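# Push the loose wires back inside the electrical box

## Task

Get every wire back inside the electrical box, with no wire bent into a kink, until none of them pokes out beyond the face of the wall.

## Robot and tools

Robot: two arms, left_arm and right_arm, each ending in a five-finger hand. right_arm has a right hand and left_arm has its mirror-image left hand. Base positions in the scene frame are left_arm (-0.040, +0.283, 0) m and right_arm (-0.004, -0.342, 0) m, each turned slightly about z. The scene frame has its origin at table height, midway between the nominal bases, with +z up and +x out over the table. left_arm is on the +y side, and image left or right does not follow the arm names.

Frames: reported hand positions (metres) and end_effector_quat_wxyz are in each arm's own base frame. Fixed cameras and the table use the scene frame. Offsets you send are along the axes of that arm's current Hand target.

Hand point: a spot 0.05 m in front of the palm and 0.15 m from the wrist face. Its +z runs along the straight fingers and +y comes out of the palm. On the right hand +x runs across the palm away from the thumb; on the left hand it runs toward the thumb. Straight fingertips reach 0.06 to 0.07 m past the point. A bracket on the little-finger side of the wrist can strike things.

Row layout: every command row is one flat list of 28 numbers, each in [-1, 1], covering both arms even if only one moves. The order is left_arm dx, dy, dz, rx, ry, rz, then left hand little, ring, middle, index, thumb_bend, thumb_turn, force_limit, speed, then the same 14 for right_arm. The six pose numbers are an offset, not an absolute pose. They count from that arm's Hand target at the start of the action or move, along its own axes, where 1.0 equals 0.6 m or 180 degrees. rx, ry, rz form one rotation vector. Sending six zeros re-requests the current Hand target. Offsets accumulate, so repeating one moves the arm again. The controller limits orientation to 40 degrees from the measured orientation each step.

Hand numbers are absolute targets, not offsets. For fingers and thumb_bend, +1 is straight and -1 is curled. For thumb_turn, +1 puts the thumb beside the palm and -1 puts it opposite the fingers. force_limit maps -1 to about 0 N and +1 to 10 N at the fingertip (15 N for the thumb motors). speed rises from near zero at -1 to full at +0.48 and above. For a gentle closing, use speed -0.94 or lower. No value means 'no change', so to keep a hand as it is, repeat its last sent eight numbers. Before anything has been sent, use its hand_measured plus hand_force_limit and hand_speed. To loosen, send a target more open than hand_measured.

Tools:
- execute_actions(actions, cameras): actions is a list of actions. Each action is up to 15 rows, one row per 1/30 s control step. A short action keeps its last row for the remaining steps. Every row counts from the action's starting Hand target. An empty list returns camera images. cameras lists camera names, ["all"] or [].
- move(target, speed, blend, blocking, cameras): drives each hand point in a straight line toward an offset from its Hand target. target is one 28-number row or up to 15 rows, all measured from the same starting Hand targets. speed is in m/s, from 0.002 to 4.3, default 0.25, and turns are capped at twice that in rad/s. blend is in metres and rounds corners of a list; 0 stops at each point. blocking=false returns after about 0.5 s while motion continues. Moves do not avoid obstacles or the other arm, and faster moves overshoot and hit harder. Keep paths away from an arm's own base.
- wait(seconds, cameras): 0 to 10 s of holding the last command.
- stop(cameras): brakes a running move.
- zoom_image(camera, region): region is [x0, y0, x1, y1] in pixels of the latest image, at most 504 by 504.
- show_instructions(): shows the reference pages.
- finished_scene(scene): ends the current scene, giving its number. This cannot be reversed.

Cameras: cam_high, cam_low, cam_wall_side, cam_left_wrist and cam_right_wrist, each 672x504. Calibration is approximate. Fixed cameras may have shifted by a couple of degrees and under a centimetre.

Results: these report end_effector_position and quat per arm, the Hand target, joint positions, velocities and torques, and for each hand hand_measured, hand_stopped_by (moving, target, force, stalled, fault), hand_load_n (positive means the finger is pushed open), hand_force_limit and hand_speed. A move adds a 'move:' line giving the ending (done, off_target, moving, held, fault) and limits (paced = the pose was clipped, held = steps were withheld). Resting 1 to 5 cm short of a target, usually low, is normal and not evidence of contact. The next command, even all zeros, asks for the target again. MOTOR HOT warns of heating, and at 100 C the arm drops for 30 to 60 s.

Avoid: striking the box, wall or table hard, slamming, fast swings, pushing a held arm far beyond contact, and overloading fingers. Avoid any contact or squeezing between the two hands. Do not drop things or let anything leave the table. To release a press, command the target back behind the hand point. Long stretched holds heat the motors.

Each tool is called after "Emit:" as name([rows], argument=value, ...), one row to a line, values as JSON.

Reference images:

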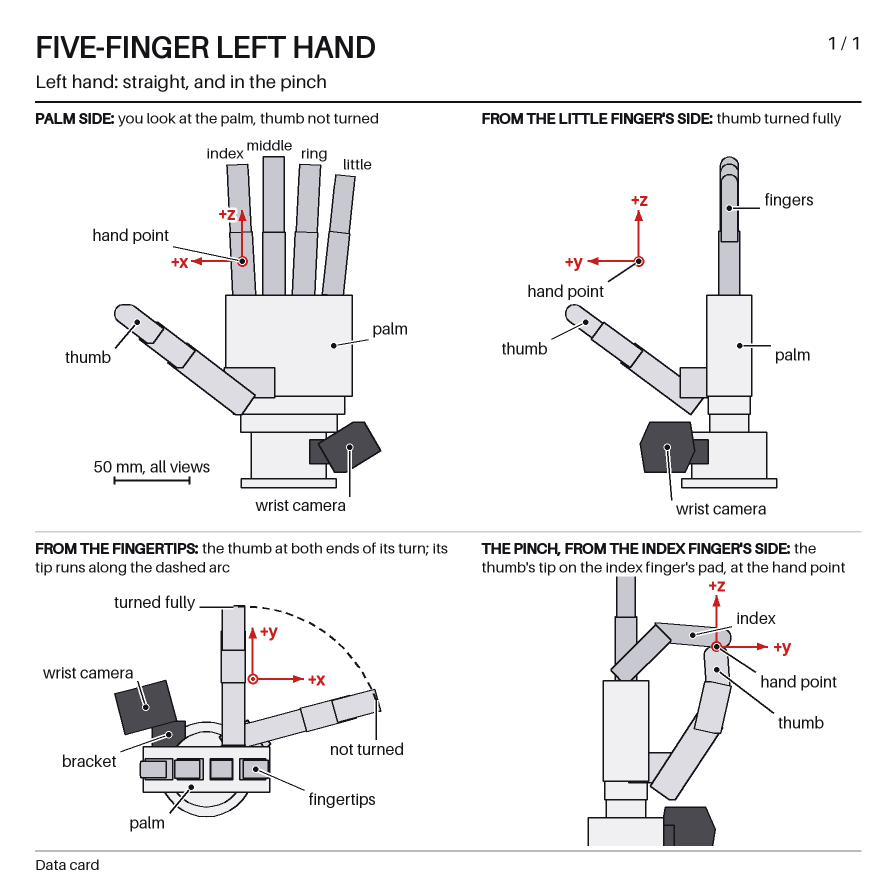

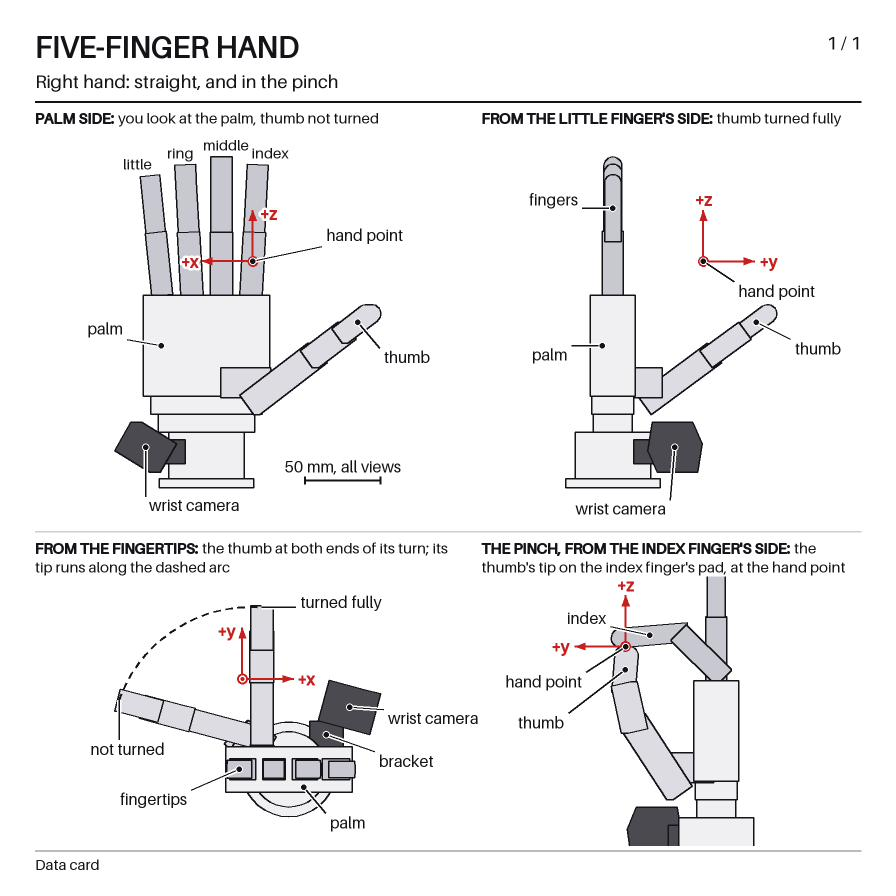

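## Session

Emit:
execute_actions(actions=[])

Scene clock: 0.00 s.
left_arm: end_effector_position=(+0.3001, -0.2629, +0.3909) hand_measured=(+1.000, +1.000, +1.000, +1.000, +1.000, +1.000) hand_load_n=(+0.0, +0.0, +0.0, +0.0, +0.0, +0.0) hand_stopped_by=(target, target, target, target, target, target) hand_force_limit=0.00 hand_speed=-0.80 end_effector_quat_wxyz=(+0.243, +0.156, +0.947, -0.138) | right_arm: end_effector_position=(+0.0463, -0.2232, +0.1655) hand_measured=(+1.000, +1.000, +1.000, +1.000, +1.000, +1.000) hand_load_n=(+0.5, +0.0, +0.0, +0.0, +0.0, +0.0) hand_stopped_by=(target, target, target, target, target, target) hand_force_limit=0.00 hand_speed=-0.80 end_effector_quat_wxyz=(-0.061, -0.013, +0.984, -0.168)
Joint positions: left_arm=[-0.86 1.195 1.56 -1.377 -0.097 1.064] | right_arm=[-1.381 0.825 0.79 -1.221 0.177 0.135]
Joint velocities: within noise
Joint torques (N m): no reading
Heat: left arm: hottest waist 23 °C; right arm: hottest elbow 23 °C.
Hand target: left_arm +0.3023, -0.2654, +0.4063; +0.257, +0.154, +0.942, -0.150 | right_arm +0.0478, -0.2313, +0.1770; -0.058, -0.012, +0.981, -0.183

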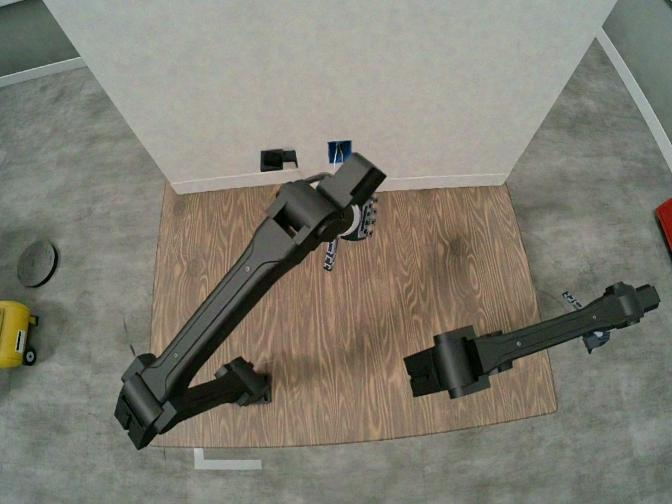

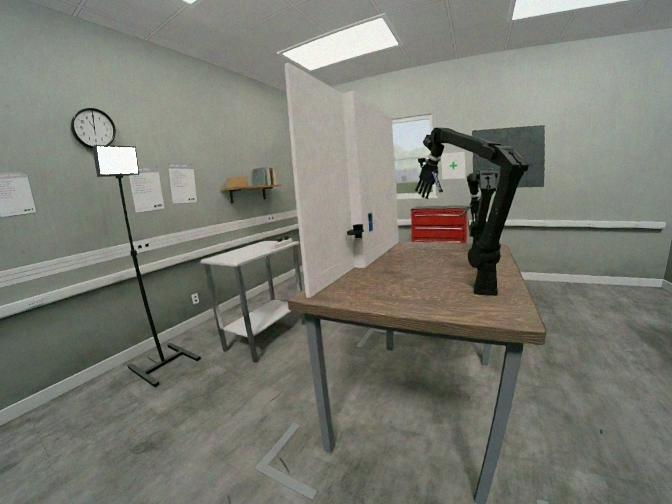

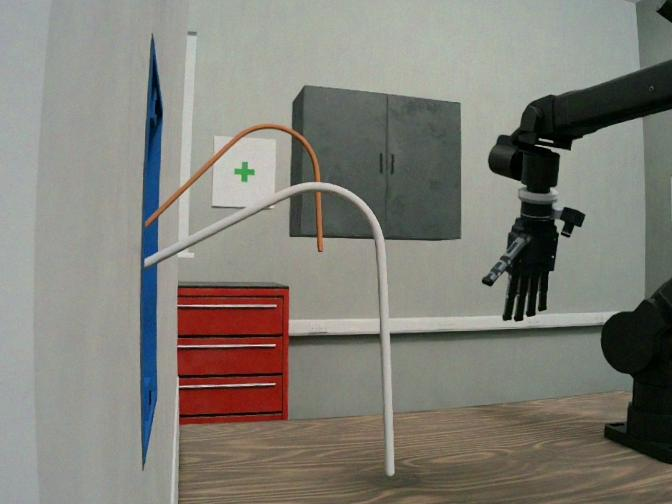

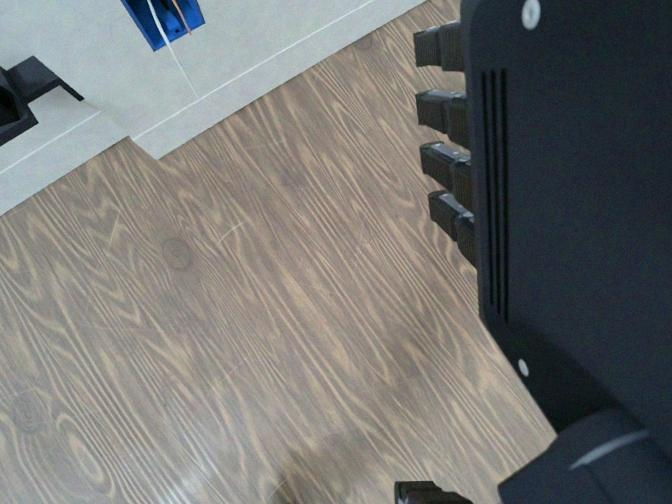

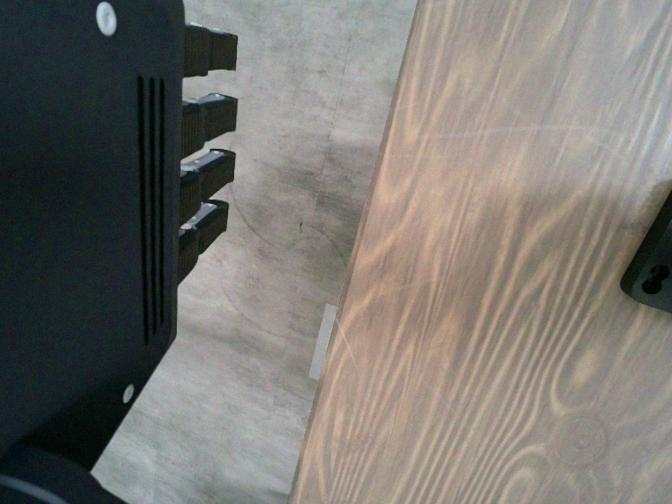

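Emit:
zoom_image(camera="cam_wall_side", region=[100, 0, 450, 500])

Emit:
zoom_image(camera="cam_high", region=[240, 120, 400, 240])

Emit:
zoom_image(camera="cam_left_wrist", region=[0, 0, 260, 200])

Emit:
zoom_image(camera="cam_low", region=[320, 190, 420, 290])

Scaled by 1.008 from the camera's 672x504 image, which has a finer 960x720 frame.

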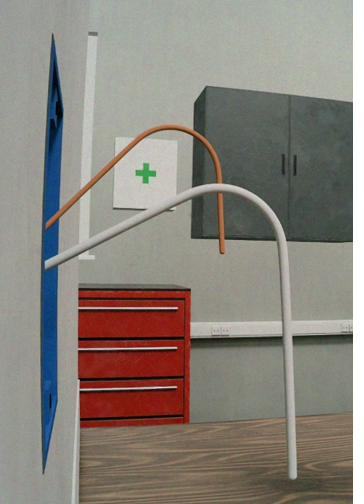

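Scaled by 3.150 from the camera's 672x504 image, which has a finer 960x720 frame.

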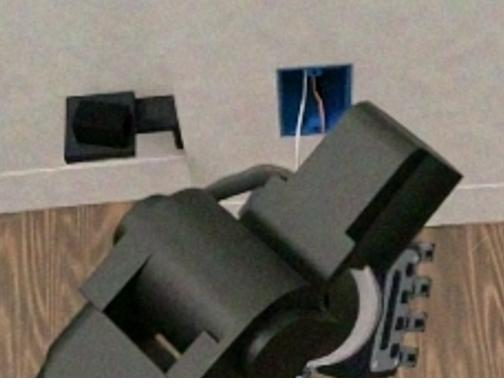

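Scaled by 1.938 from the camera's 672x504 image, which has a finer 960x720 frame.

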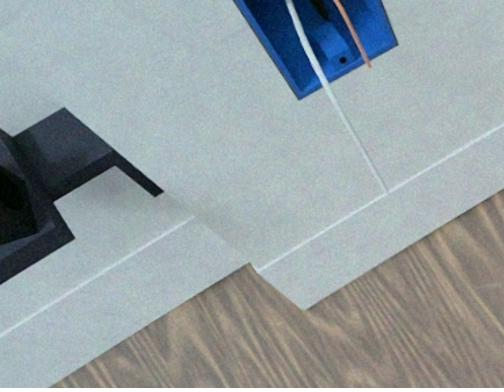

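Scaled by 5.040 from the camera's 672x504 image, which has a finer 960x720 frame.

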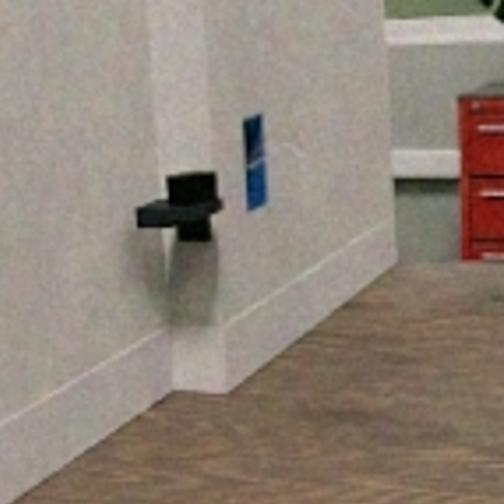

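Emit:
move(target=[0.0188,0.1877,0.3247,0.1407,-0.3653,-0.4443,1,1,1,1,1,1,0,-0.8,0,0,0,0,0,0,1,1,1,1,1,1,0,-0.8], speed=0.25, cameras=["all"])

Scene clock: 81.57 s.
left_arm: end_effector_position=(+0.4196, -0.2255, +0.2157) hand_measured=(+1.000, +1.000, +1.000, +1.000, +1.000, +1.000) hand_load_n=(+0.0, +0.0, +0.0, +0.0, +0.0, +0.0) hand_stopped_by=(target, target, target, target, target, target) hand_force_limit=0.00 hand_speed=-0.80 end_effector_quat_wxyz=(+0.504, -0.498, +0.506, -0.492) | right_arm: end_effector_position=(+0.0463, -0.2232, +0.1655) hand_measured=(+1.000, +1.000, +1.000, +1.000, +1.000, +1.000) hand_load_n=(+0.0, +0.0, +0.0, +0.0, +0.0, +0.0) hand_stopped_by=(target, target, target, target, target, target) hand_force_limit=0.00 hand_speed=-0.80 end_effector_quat_wxyz=(-0.061, -0.013, +0.984, -0.168)
Joint positions: left_arm=[-0.716 1.108 0.492 0.605 -0.721 0.012] | right_arm=[-1.381 0.825 0.79 -1.221 0.177 0.135]
Joint torques (N m): left_arm=[-1.44 -2.43 9.29 2.65 -0.19 -0.18] | right_arm=[0.56 -2.26 8.91 0.46 0.14 0.02]
Heat: left arm: hottest elbow 28 °C; right arm: hottest elbow 32 °C.
Hand target: left_arm +0.4199, -0.2312, +0.2172; +0.500, -0.500, +0.500, -0.500 | right_arm +0.0478, -0.2313, +0.1770; -0.058, -0.012, +0.981, -0.183
Off the commanded pose: left_arm 0.006 m, 1 deg | right_arm 0.014 m, 2 deg.
move: off_target (right_arm)
camera_calibration:
cam_left_wrist: T_world_to_cam=[[-0.0181856, -0.25369, 0.967115, -0.266071], [-0.446278, -0.863513, -0.234906, 0.0544184], [0.89471, -0.435874, -0.0975129, -0.335373], [0, 0, 0, 1]] pos_world=[0.319508, -0.166689, 0.237401]

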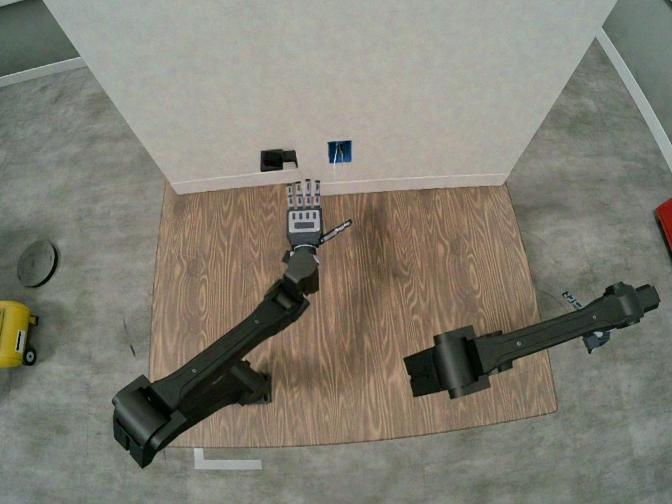

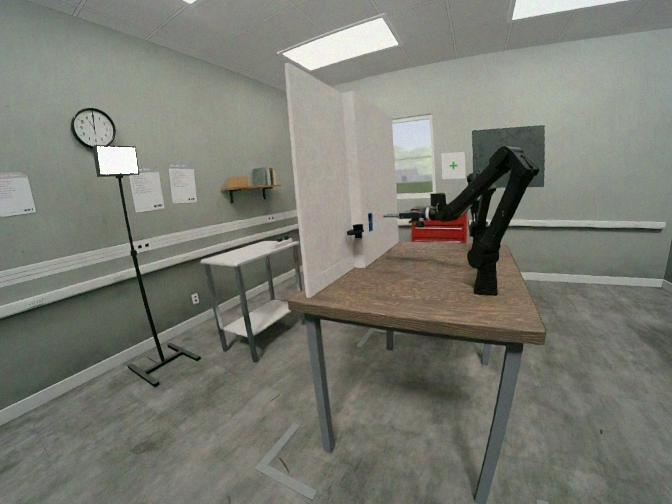

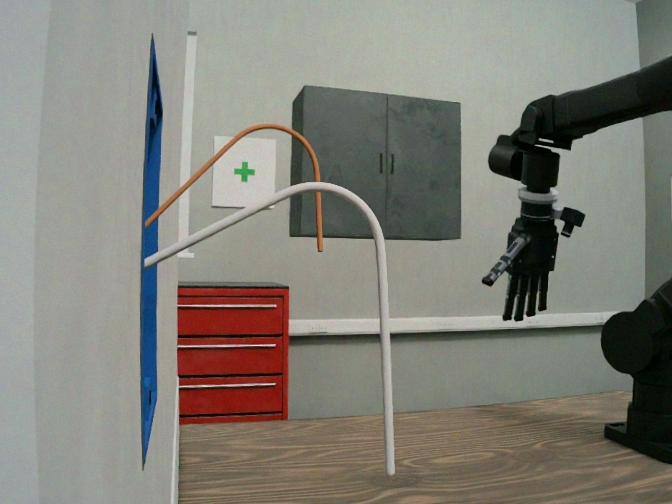

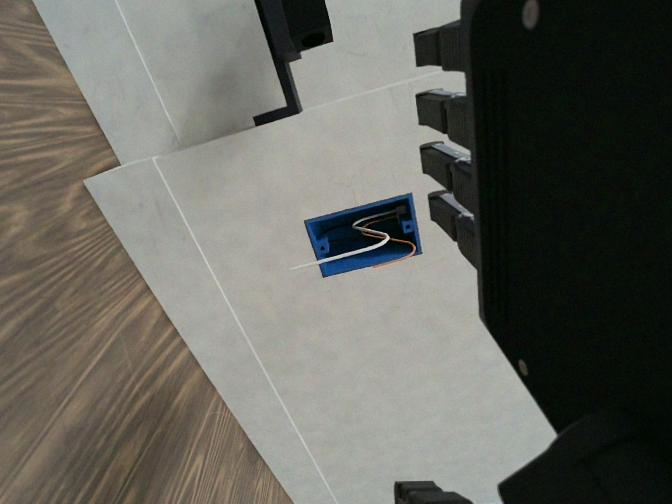

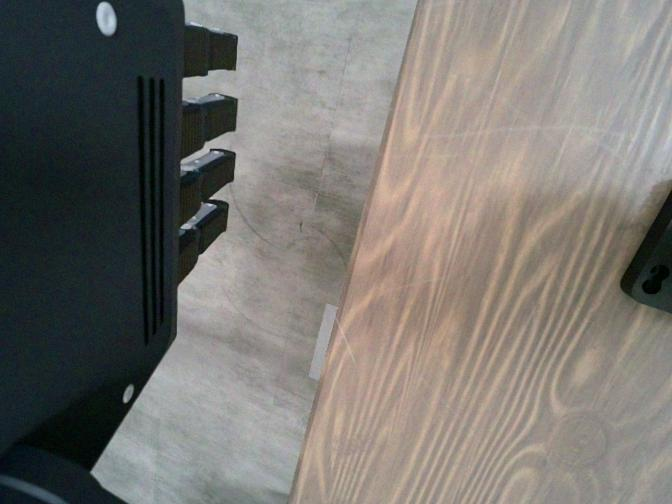

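Emit:
zoom_image(camera="cam_left_wrist", region=[280, 170, 440, 290])

Emit:
zoom_image(camera="cam_high", region=[280, 120, 400, 210])

Scaled by 3.150 from the camera's 672x504 image, which has a finer 960x720 frame.

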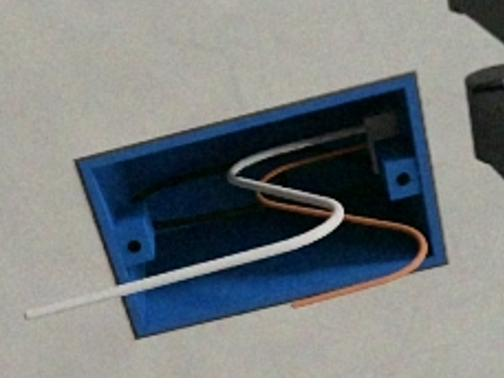

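Scaled by 4.200 from the camera's 672x504 image, which has a finer 960x720 frame.

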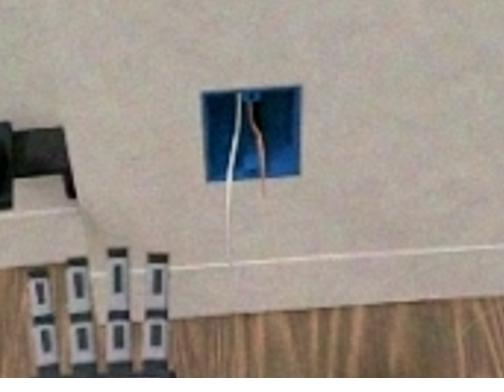

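Emit:
move(target=[0.0247,-0.008,-0.0115,-0.1954,0.1954,-0.4718,-1,-1,-1,1,1,1,0,0.0,0,0,0,0,0,0,1,1,1,1,1,1,0,-0.8], speed=0.3, cameras=["all"])

Scene clock: 158.47 s.
left_arm: end_effector_position=(+0.4112, -0.2482, +0.2221) hand_measured=(-1.000, -1.000, -1.000, +1.000, +1.000, +1.000) hand_load_n=(+0.0, +0.0, +0.0, +0.0, +0.0, -0.5) hand_stopped_by=(target, target, target, target, target, target) hand_force_limit=0.00 hand_speed=0.00 end_effector_quat_wxyz=(+0.268, +0.654, -0.275, +0.652) | right_arm: end_effector_position=(+0.0463, -0.2232, +0.1655) hand_measured=(+1.000, +1.000, +1.000, +1.000, +1.000, +1.000) hand_load_n=(+0.0, +0.0, +0.5, +0.0, +0.0, +0.0) hand_stopped_by=(target, target, target, target, target, target) hand_force_limit=0.00 hand_speed=-0.80 end_effector_quat_wxyz=(-0.061, -0.013, +0.984, -0.168)
Joint positions: left_arm=[-0.209 1.447 0.451 0.987 0.579 -1.557] | right_arm=[-1.381 0.825 0.79 -1.221 0.177 0.135]
Joint torques (N m): left_arm=[-0.09 -5.13 6.57 2.62 0.11 -0.23] | right_arm=[0.62 -2.2 8.9 0.43 0.14 0.03]
Heat: left arm: hottest elbow 26 °C; right arm: hottest elbow 35 °C.
Hand target: left_arm +0.4129, -0.2461, +0.2218; +0.270, +0.653, -0.271, +0.653 | right_arm +0.0478, -0.2313, +0.1770; -0.058, -0.012, +0.981, -0.183
Off the commanded pose: left_arm 0.003 m, 1 deg | right_arm 0.014 m, 2 deg.
move: off_target (right_arm)
camera_calibration:
cam_left_wrist: T_world_to_cam=[[0.66955, 0.701733, 0.243462, -0.163059], [-0.474607, 0.152051, 0.866965, 0.0514882], [0.571359, -0.696026, 0.434853, -0.38703], [0, 0, 0, 1]] pos_world=[0.354746, -0.162788, 0.163361]

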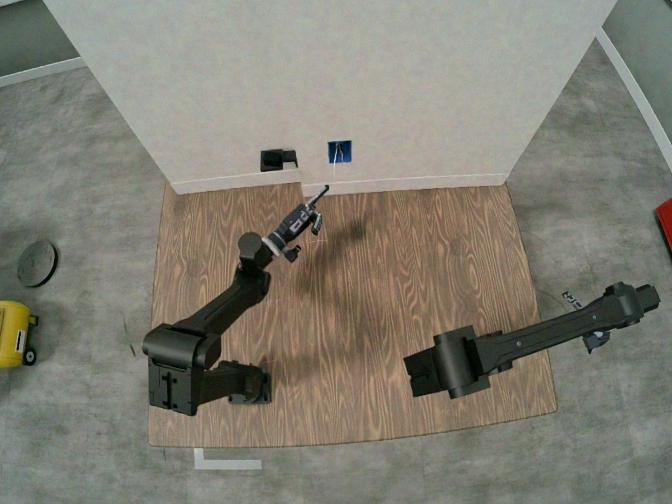

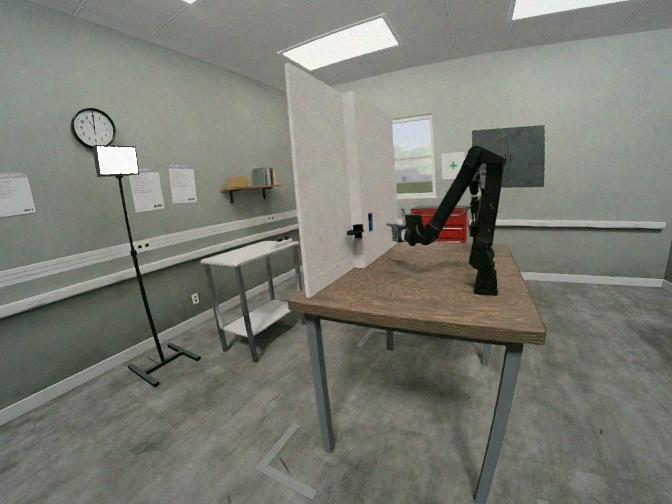

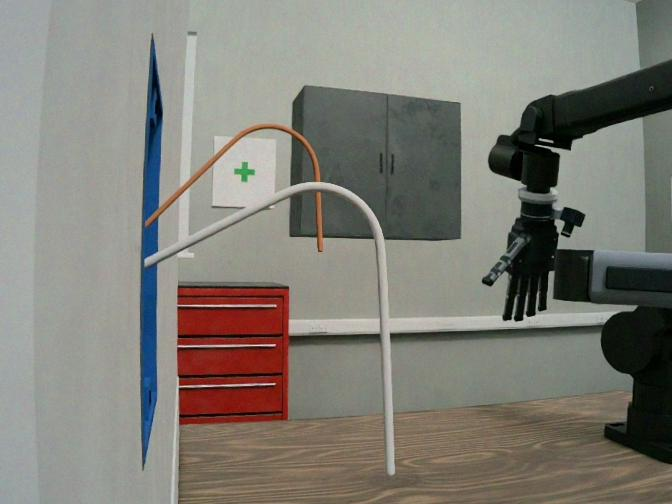

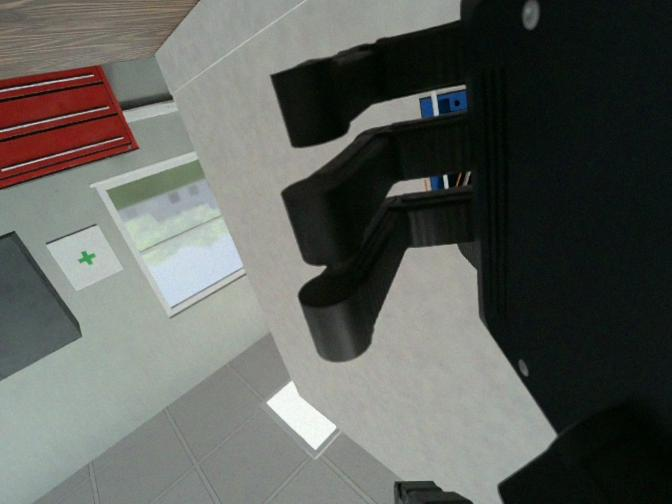

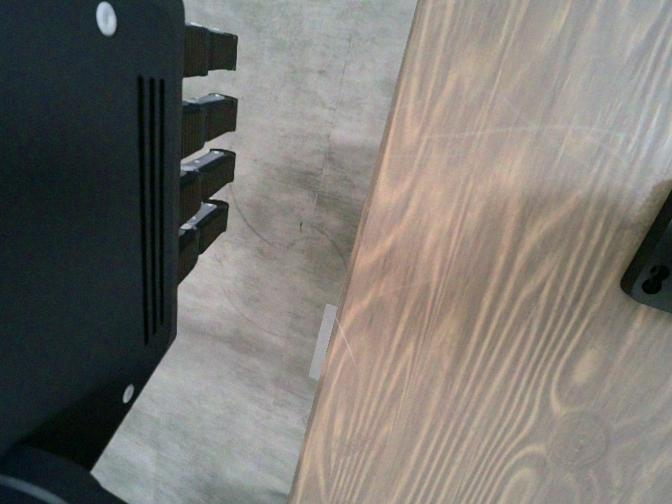

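Emit:
move([
  [-0.0033,-0.0353,0.0307,0,0,0,-1,-1,-1,1,1,1,0,0.0,0,0,0,0,0,0,1,1,1,1,1,1,0,-0.8],
  [-0.0033,-0.0353,0.0707,0,0,0,-1,-1,-1,1,1,1,0,0.0,0,0,0,0,0,0,1,1,1,1,1,1,0,-0.8],
], speed=0.1, blend=0.005, cameras=["cam_wall_side","cam_left_wrist","cam_high"])

Scene clock: 175.73 s.
left_arm: end_effector_position=(+0.4461, -0.2547, +0.2072) hand_measured=(-1.000, -1.000, -1.000, +1.000, +1.000, +1.000) hand_load_n=(+0.0, +0.0, +0.0, +0.0, +0.0, +0.0) hand_stopped_by=(target, target, target, target, target, target) hand_force_limit=0.00 hand_speed=0.00 end_effector_quat_wxyz=(+0.267, +0.664, -0.271, +0.644) | right_arm: end_effector_position=(+0.0463, -0.2232, +0.1655) hand_measured=(+1.000, +1.000, +1.000, +1.000, +1.000, +1.000) hand_load_n=(+0.0, +0.0, +0.0, +0.0, +0.0, -0.5) hand_stopped_by=(target, target, target, target, target, target) hand_force_limit=0.00 hand_speed=-0.80 end_effector_quat_wxyz=(-0.061, -0.013, +0.984, -0.168)
Joint positions: left_arm=[-0.209 1.556 0.535 0.987 0.571 -1.558] | right_arm=[-1.381 0.825 0.79 -1.221 0.177 0.135]
Joint torques (N m): left_arm=[-1.32 -6.53 9.89 2.09 -0.15 -0.21] | right_arm=[0.5 -2.37 8.91 0.43 0.13 0.03]
Heat: left arm: hottest elbow 26 °C; right arm: hottest elbow 35 °C.
Hand target: left_arm +0.4579, -0.2610, +0.2199; +0.270, +0.653, -0.271, +0.653 | right_arm +0.0478, -0.2313, +0.1770; -0.058, -0.012, +0.981, -0.183
Off the commanded pose: left_arm 0.018 m, 2 deg | right_arm 0.014 m, 2 deg.
move: off_target (left_arm, right_arm)
camera_calibration:
cam_left_wrist: T_world_to_cam=[[0.670261, 0.705744, 0.229513, -0.174625], [-0.45323, 0.144383, 0.879623, 0.0678302], [0.587651, -0.693599, 0.416638, -0.407913], [0, 0, 0, 1]] pos_world=[0.387498, -0.16948, 0.150366]
Images, in order (width x height): cam_high 672x504, cam_wall_side 672x504, cam_left_wrist 672x504.

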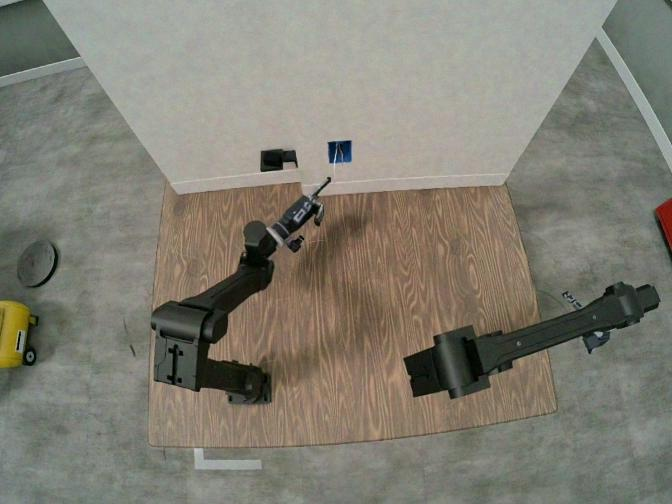

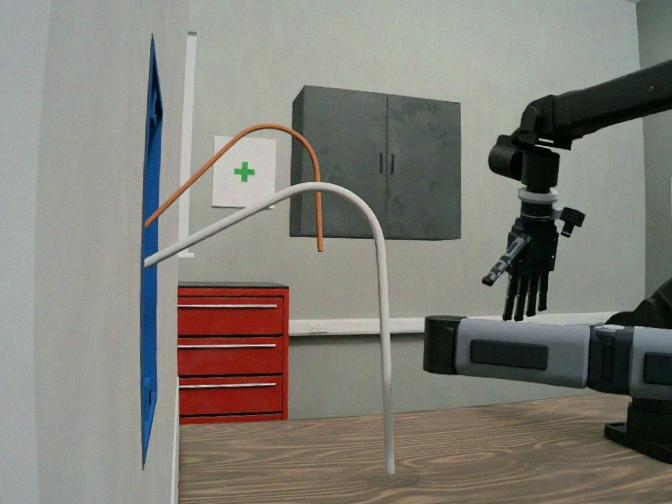

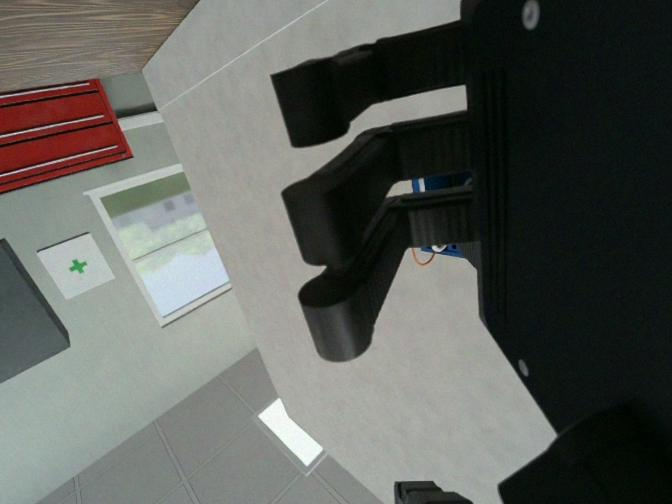

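Emit:
zoom_image(camera="cam_high", region=[300, 130, 360, 200])

Emit:
zoom_image(camera="cam_left_wrist", region=[390, 160, 490, 280])

Scaled by 7.200 from the camera's 672x504 image, which has a finer 960x720 frame.

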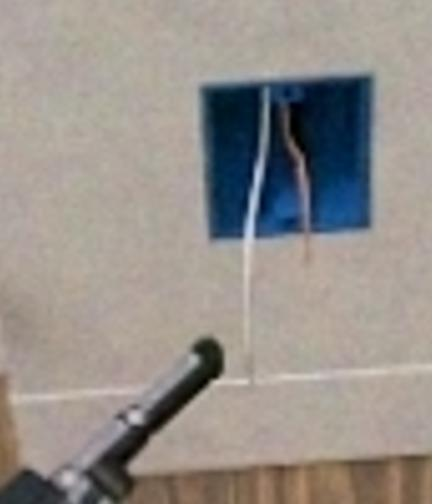

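Scaled by 4.200 from the camera's 672x504 image, which has a finer 960x720 frame.

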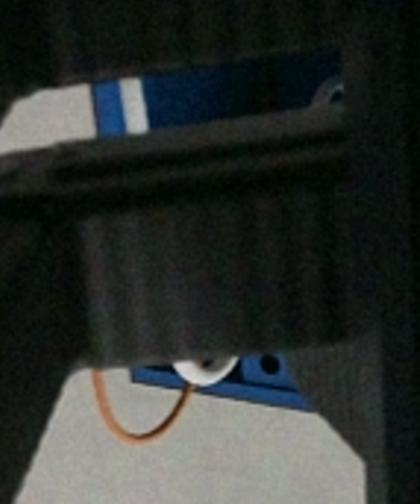

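Emit:
move(target=[0.0067,-0.0425,0.026,0,0,0,-1,-1,-1,1,1,1,0,0.0,0,0,0,0,0,0,1,1,1,1,1,1,0,-0.8], speed=0.1, cameras=["cam_wall_side","cam_high"])

Emit:
zoom_image(camera="cam_high", region=[300, 130, 360, 200])

Scene clock: 200.73 s.
left_arm: end_effector_position=(+0.4719, -0.2543, +0.2130) hand_measured=(-1.000, -1.000, -1.000, +1.000, +1.000, +1.000) hand_load_n=(+0.0, +0.0, +0.0, +0.0, +0.0, +0.0) hand_stopped_by=(target, target, target, target, target, target) hand_force_limit=0.00 hand_speed=0.00 end_effector_quat_wxyz=(+0.269, +0.660, -0.274, +0.646) | right_arm: end_effector_position=(+0.0463, -0.2232, +0.1655) hand_measured=(+1.000, +1.000, +1.000, +1.000, +1.000, +1.000) hand_load_n=(+0.0, +0.0, +0.0, +0.0, +0.0, -0.5) hand_stopped_by=(target, target, target, target, target, target) hand_force_limit=0.00 hand_speed=-0.80 end_effector_quat_wxyz=(-0.061, -0.013, +0.984, -0.168)
Joint positions: left_arm=[-0.192 1.599 0.609 0.965 0.595 -1.558] | right_arm=[-1.381 0.825 0.79 -1.221 0.177 0.135]
Joint torques (N m): left_arm=[0.03 -7.3 10.3 1.58 0.22 -0.21] | right_arm=[0.44 -2.32 8.92 0.47 0.13 0.02]
Heat: left arm: hottest elbow 28 °C; right arm: hottest elbow 35 °C.
Hand target: left_arm +0.4869, -0.2541, +0.2238; +0.270, +0.653, -0.271, +0.653 | right_arm +0.0478, -0.2313, +0.1770; -0.058, -0.012, +0.981, -0.183
Off the commanded pose: left_arm 0.019 m, 1 deg | right_arm 0.014 m, 2 deg.
move: off_target (left_arm, right_arm)
Images, in order (width x height): cam_high 672x504, cam_wall_side 672x504.

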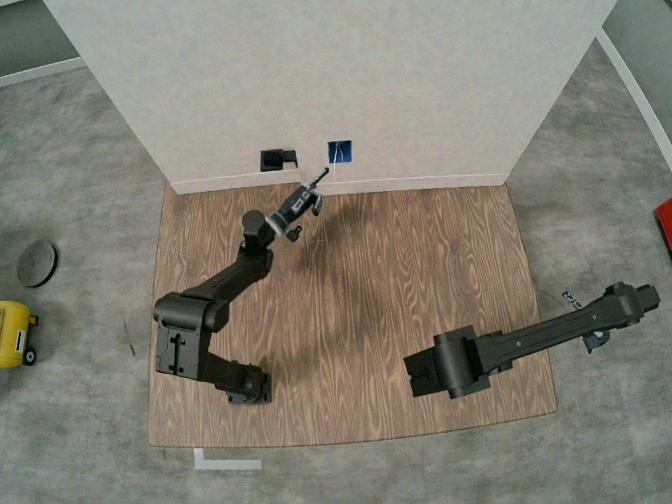

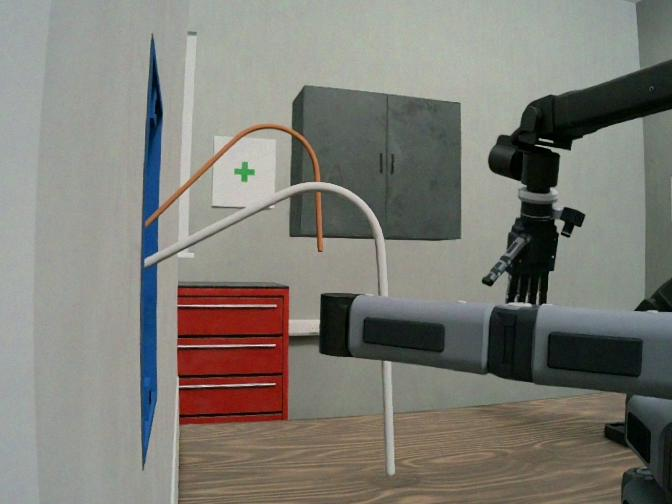

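Scaled by 7.200 from the camera's 672x504 image, which has a finer 960x720 frame.

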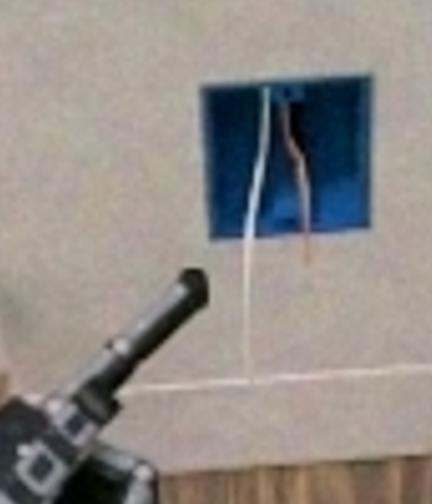

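Emit:
move([
  [0.0067,-0.0141,0.0141,0,0,0,-1,-1,-1,1,1,1,0,0.0,0,0,0,0,0,0,1,1,1,1,1,1,0,-0.8],
  [0.0067,0.0059,0.0554,0,0,0,-1,-1,-1,1,1,1,0,0.0,0,0,0,0,0,0,1,1,1,1,1,1,0,-0.8],
], speed=0.08, cameras=["cam_wall_side","cam_high"])

Emit:
zoom_image(camera="cam_high", region=[300, 130, 360, 200])

Scene clock: 212.47 s.
left_arm: end_effector_position=(+0.4941, -0.2747, +0.2161) hand_measured=(-1.000, -1.000, -1.000, +1.000, +1.000, +1.000) hand_load_n=(+0.0, +0.0, +0.0, +0.0, +0.0, +0.0) hand_stopped_by=(target, target, target, target, target, target) hand_force_limit=0.00 hand_speed=0.00 end_effector_quat_wxyz=(+0.268, +0.661, -0.273, +0.646) | right_arm: end_effector_position=(+0.0463, -0.2232, +0.1655) hand_measured=(+1.000, +1.000, +1.000, +1.000, +1.000, +1.000) hand_load_n=(+0.0, +0.0, +0.0, +0.0, +0.0, +0.0) hand_stopped_by=(target, target, target, target, target, target) hand_force_limit=0.00 hand_speed=-0.80 end_effector_quat_wxyz=(-0.061, -0.013, +0.984, -0.168)
Joint positions: left_arm=[-0.232 1.639 0.683 0.931 0.553 -1.559] | right_arm=[-1.381 0.825 0.79 -1.221 0.177 0.135]
Joint torques (N m): left_arm=[-0.91 -8.12 10.76 1.65 -0.14 -0.21] | right_arm=[0.44 -2.26 8.94 0.46 0.13 0.03]
Heat: left arm: hottest elbow 28 °C; right arm: hottest elbow 36 °C.
Hand target: left_arm +0.5079, -0.2800, +0.2280; +0.270, +0.653, -0.271, +0.653 | right_arm +0.0478, -0.2313, +0.1770; -0.058, -0.012, +0.981, -0.183
Off the commanded pose: left_arm 0.019 m, 1 deg | right_arm 0.014 m, 2 deg.
move: off_target (left_arm, right_arm)
Images, in order (width x height): cam_high 672x504, cam_wall_side 672x504.

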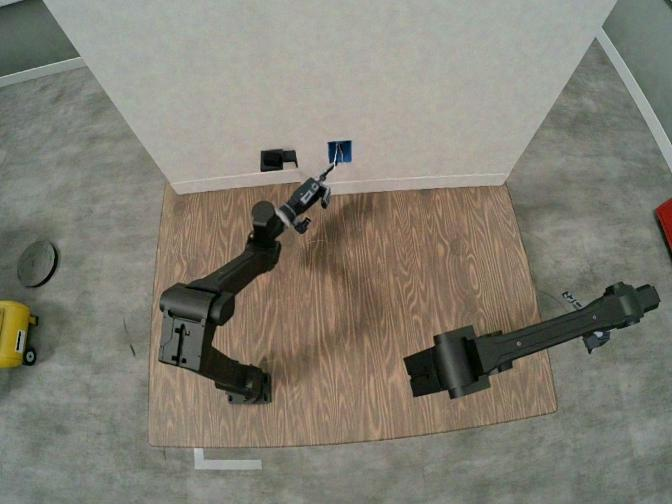

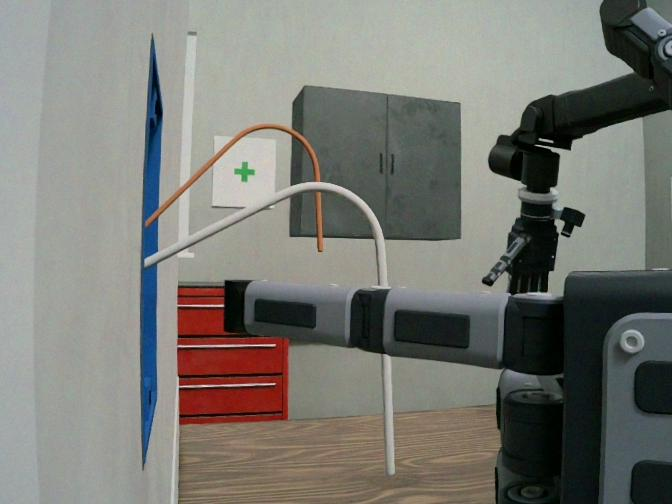

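Scaled by 7.200 from the camera's 672x504 image, which has a finer 960x720 frame.

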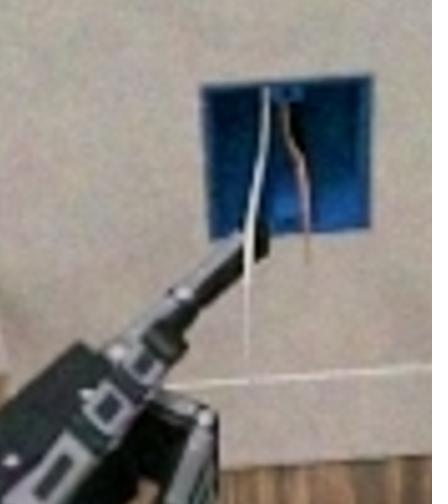

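Emit:
move(target=[0.05,0,0,0,0,0,-1,-1,-1,1,1,1,0,0.0,0,0,0,0,0,0,1,1,1,1,1,1,0,-0.8], speed=0.06, cameras=["cam_wall_side","cam_high"])

Scene clock: 216.53 s.
left_arm: end_effector_position=(+0.4971, -0.2754, +0.2303) hand_measured=(-1.000, -1.000, -1.000, +1.000, +1.000, +1.000) hand_load_n=(-0.5, +0.0, +0.0, +0.0, +0.0, +0.0) hand_stopped_by=(target, target, target, target, target, target) hand_force_limit=0.00 hand_speed=0.00 end_effector_quat_wxyz=(+0.270, +0.670, -0.271, +0.636) | right_arm: end_effector_position=(+0.0463, -0.2232, +0.1655) hand_measured=(+1.000, +1.000, +1.000, +1.000, +1.000, +1.000) hand_load_n=(+0.0, +0.0, +0.0, +0.0, +0.0, +0.0) hand_stopped_by=(target, target, target, target, target, target) hand_force_limit=0.00 hand_speed=-0.80 end_effector_quat_wxyz=(-0.061, -0.013, +0.984, -0.168)
Joint positions: left_arm=[-0.232 1.59 0.702 0.836 0.553 -1.559] | right_arm=[-1.381 0.825 0.79 -1.221 0.177 0.135]
Joint torques (N m): left_arm=[-0.97 -9.99 11.28 1.57 -0.12 -0.2] | right_arm=[0.44 -2.26 8.91 0.43 0.14 0.02]
Heat: left arm: hottest elbow 28 °C; right arm: hottest elbow 36 °C.
Hand target: left_arm +0.5079, -0.2800, +0.2578; +0.270, +0.653, -0.271, +0.653 | right_arm +0.0478, -0.2313, +0.1770; -0.058, -0.012, +0.981, -0.183
Off the commanded pose: left_arm 0.030 m, 3 deg | right_arm 0.014 m, 2 deg.
move: off_target (left_arm, right_arm)
Images, in order (width x height): cam_high 672x504, cam_wall_side 672x504.

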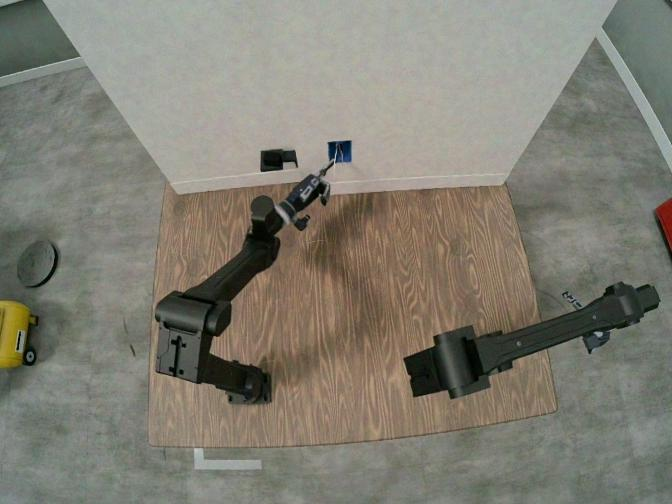

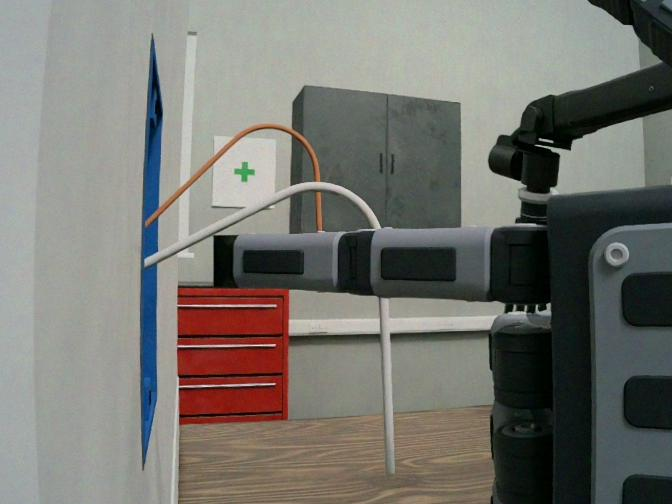

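Emit:
move(target=[0.0333,0,0,0,0,0,-1,-1,-1,1,1,1,0,0.0,0,0,0,0,0,0,1,1,1,1,1,1,0,-0.8], speed=0.06, cameras=["cam_wall_side","cam_high"])

Scene clock: 221.77 s.
left_arm: end_effector_position=(+0.4957, -0.2750, +0.2374) hand_measured=(-1.000, -1.000, -1.000, +1.000, +1.000, +1.000) hand_load_n=(+0.0, +0.0, +0.0, +0.0, -0.5, +0.0) hand_stopped_by=(target, target, target, target, target, target) hand_force_limit=0.00 hand_speed=0.00 end_effector_quat_wxyz=(+0.271, +0.679, -0.269, +0.627) | right_arm: end_effector_position=(+0.0463, -0.2232, +0.1655) hand_measured=(+1.000, +1.000, +1.000, +1.000, +1.000, +1.000) hand_load_n=(+0.0, +0.0, +0.0, +0.0, +0.0, +0.0) hand_stopped_by=(target, target, target, target, target, target) hand_force_limit=0.00 hand_speed=-0.80 end_effector_quat_wxyz=(-0.061, -0.013, +0.984, -0.168)
Joint positions: left_arm=[-0.232 1.554 0.707 0.768 0.553 -1.559] | right_arm=[-1.381 0.825 0.79 -1.221 0.177 0.135]
Joint torques (N m): left_arm=[-0.97 -10.64 12.48 1.73 -0.09 -0.21] | right_arm=[0.5 -2.32 8.92 0.44 0.13 0.02]
Heat: left arm: hottest elbow 28 °C; right arm: hottest elbow 36 °C.
Hand target: left_arm +0.5079, -0.2800, +0.2779; +0.270, +0.653, -0.271, +0.653 | right_arm +0.0478, -0.2313, +0.1770; -0.058, -0.012, +0.981, -0.183
Off the commanded pose: left_arm 0.042 m, 4 deg | right_arm 0.014 m, 2 deg.
move: off_target (left_arm, right_arm)
Images, in order (width x height): cam_high 672x504, cam_wall_side 672x504.

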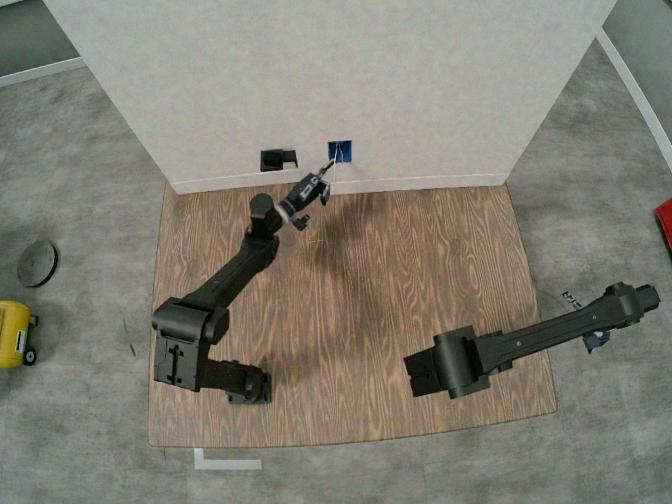

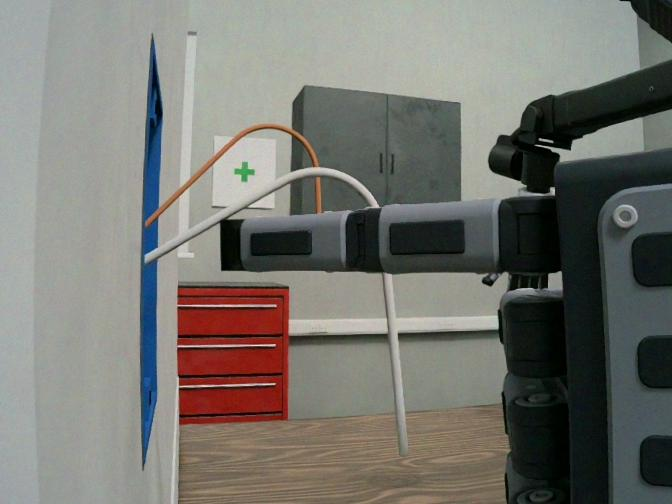

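Emit:
move(target=[0.0333,0,0,0,0,0,-1,-1,-1,1,1,1,0,0.0,0,0,0,0,0,0,1,1,1,1,1,1,0,-0.8], speed=0.06, cameras=["cam_wall_side"])

Scene clock: 225.70 s.
left_arm: end_effector_position=(+0.4942, -0.2747, +0.2512) hand_measured=(-1.000, -1.000, -1.000, +1.000, +1.000, +1.000) hand_load_n=(+0.0, +0.0, +0.0, -1.0, +0.0, +0.0) hand_stopped_by=(target, target, target, target, target, target) hand_force_limit=0.00 hand_speed=0.00 end_effector_quat_wxyz=(+0.272, +0.683, -0.269, +0.622) | right_arm: end_effector_position=(+0.0463, -0.2232, +0.1655) hand_measured=(+1.000, +1.000, +1.000, +1.000, +1.000, +1.000) hand_load_n=(+0.0, +0.0, +0.0, +0.0, +0.0, +0.0) hand_stopped_by=(target, target, target, target, target, target) hand_force_limit=0.00 hand_speed=-0.80 end_effector_quat_wxyz=(-0.061, -0.013, +0.984, -0.168)
Joint positions: left_arm=[-0.232 1.51 0.717 0.702 0.553 -1.559] | right_arm=[-1.381 0.825 0.79 -1.221 0.177 0.135]
Joint torques (N m): left_arm=[-0.91 -10.4 13.64 1.84 -0.07 -0.21] | right_arm=[0.44 -2.26 8.88 0.47 0.13 0.03]
Heat: left arm: hottest elbow 28 °C; right arm: hottest elbow 36 °C.
Hand target: left_arm +0.5080, -0.2800, +0.2978; +0.270, +0.653, -0.271, +0.653 | right_arm +0.0478, -0.2313, +0.1770; -0.058, -0.012, +0.981, -0.183
Off the commanded pose: left_arm 0.049 m, 5 deg | right_arm 0.014 m, 2 deg.
move: off_target (left_arm, right_arm)
Images, in order (width x height): cam_wall_side 672x504.

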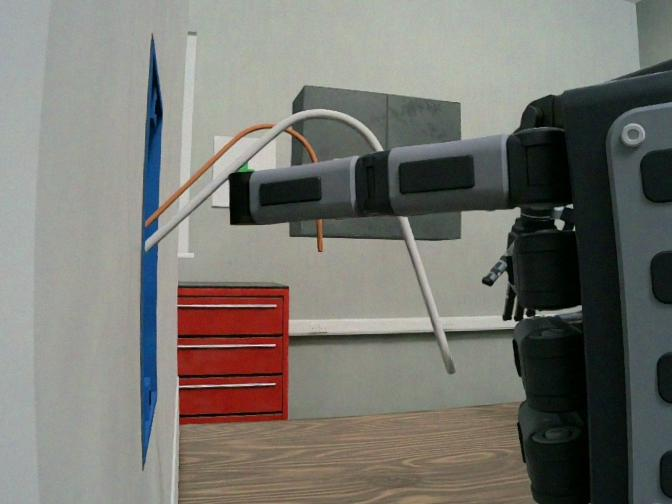

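Emit:
move(target=[-0.095,0,0,0,0,0,-1,-1,-1,1,1,1,0,0.0,0,0,0,0,0,0,1,1,1,1,1,1,0,-0.8], speed=0.06, cameras=["cam_wall_side"])

Scene clock: 229.57 s.
left_arm: end_effector_position=(+0.5024, -0.2766, +0.2324) hand_measured=(-1.000, -1.000, -1.000, +1.000, +1.000, +1.000) hand_load_n=(+0.0, +0.0, +0.0, +0.0, +0.0, +0.5) hand_stopped_by=(target, target, target, target, target, target) hand_force_limit=0.00 hand_speed=0.00 end_effector_quat_wxyz=(+0.268, +0.662, -0.272, +0.644) | right_arm: end_effector_position=(+0.0463, -0.2232, +0.1655) hand_measured=(+1.000, +1.000, +1.000, +1.000, +1.000, +1.000) hand_load_n=(+0.0, +0.0, +0.5, +0.0, +0.0, +0.0) hand_stopped_by=(target, target, target, target, target, target) hand_force_limit=0.00 hand_speed=-0.80 end_effector_quat_wxyz=(-0.061, -0.013, +0.984, -0.168)
Joint positions: left_arm=[-0.232 1.609 0.717 0.863 0.552 -1.559] | right_arm=[-1.381 0.825 0.79 -1.221 0.177 0.135]
Joint torques (N m): left_arm=[-1.03 -8.35 9.13 2.73 -0.14 -0.2] | right_arm=[0.5 -2.26 8.91 0.47 0.14 0.02]
Heat: left arm: hottest elbow 28 °C; right arm: hottest elbow 36 °C.
Hand target: left_arm +0.5080, -0.2800, +0.2410; +0.270, +0.653, -0.271, +0.653 | right_arm +0.0478, -0.2313, +0.1770; -0.058, -0.012, +0.981, -0.183
Off the commanded pose: left_arm 0.011 m, 1 deg | right_arm 0.014 m, 2 deg.
move: off_target (left_arm, right_arm)
Images, in order (width x height): cam_wall_side 672x504.

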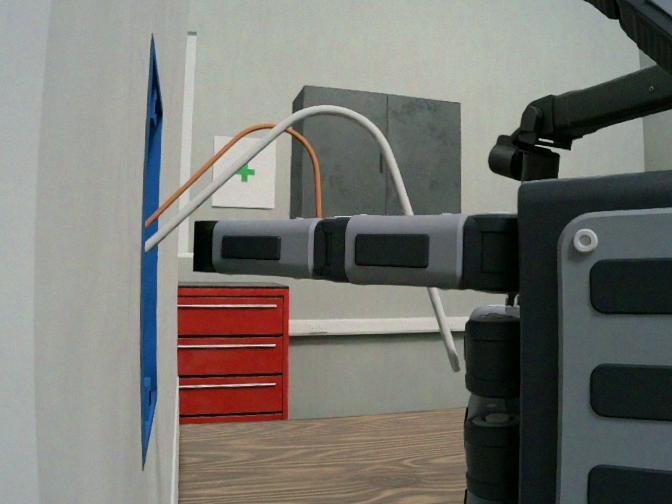

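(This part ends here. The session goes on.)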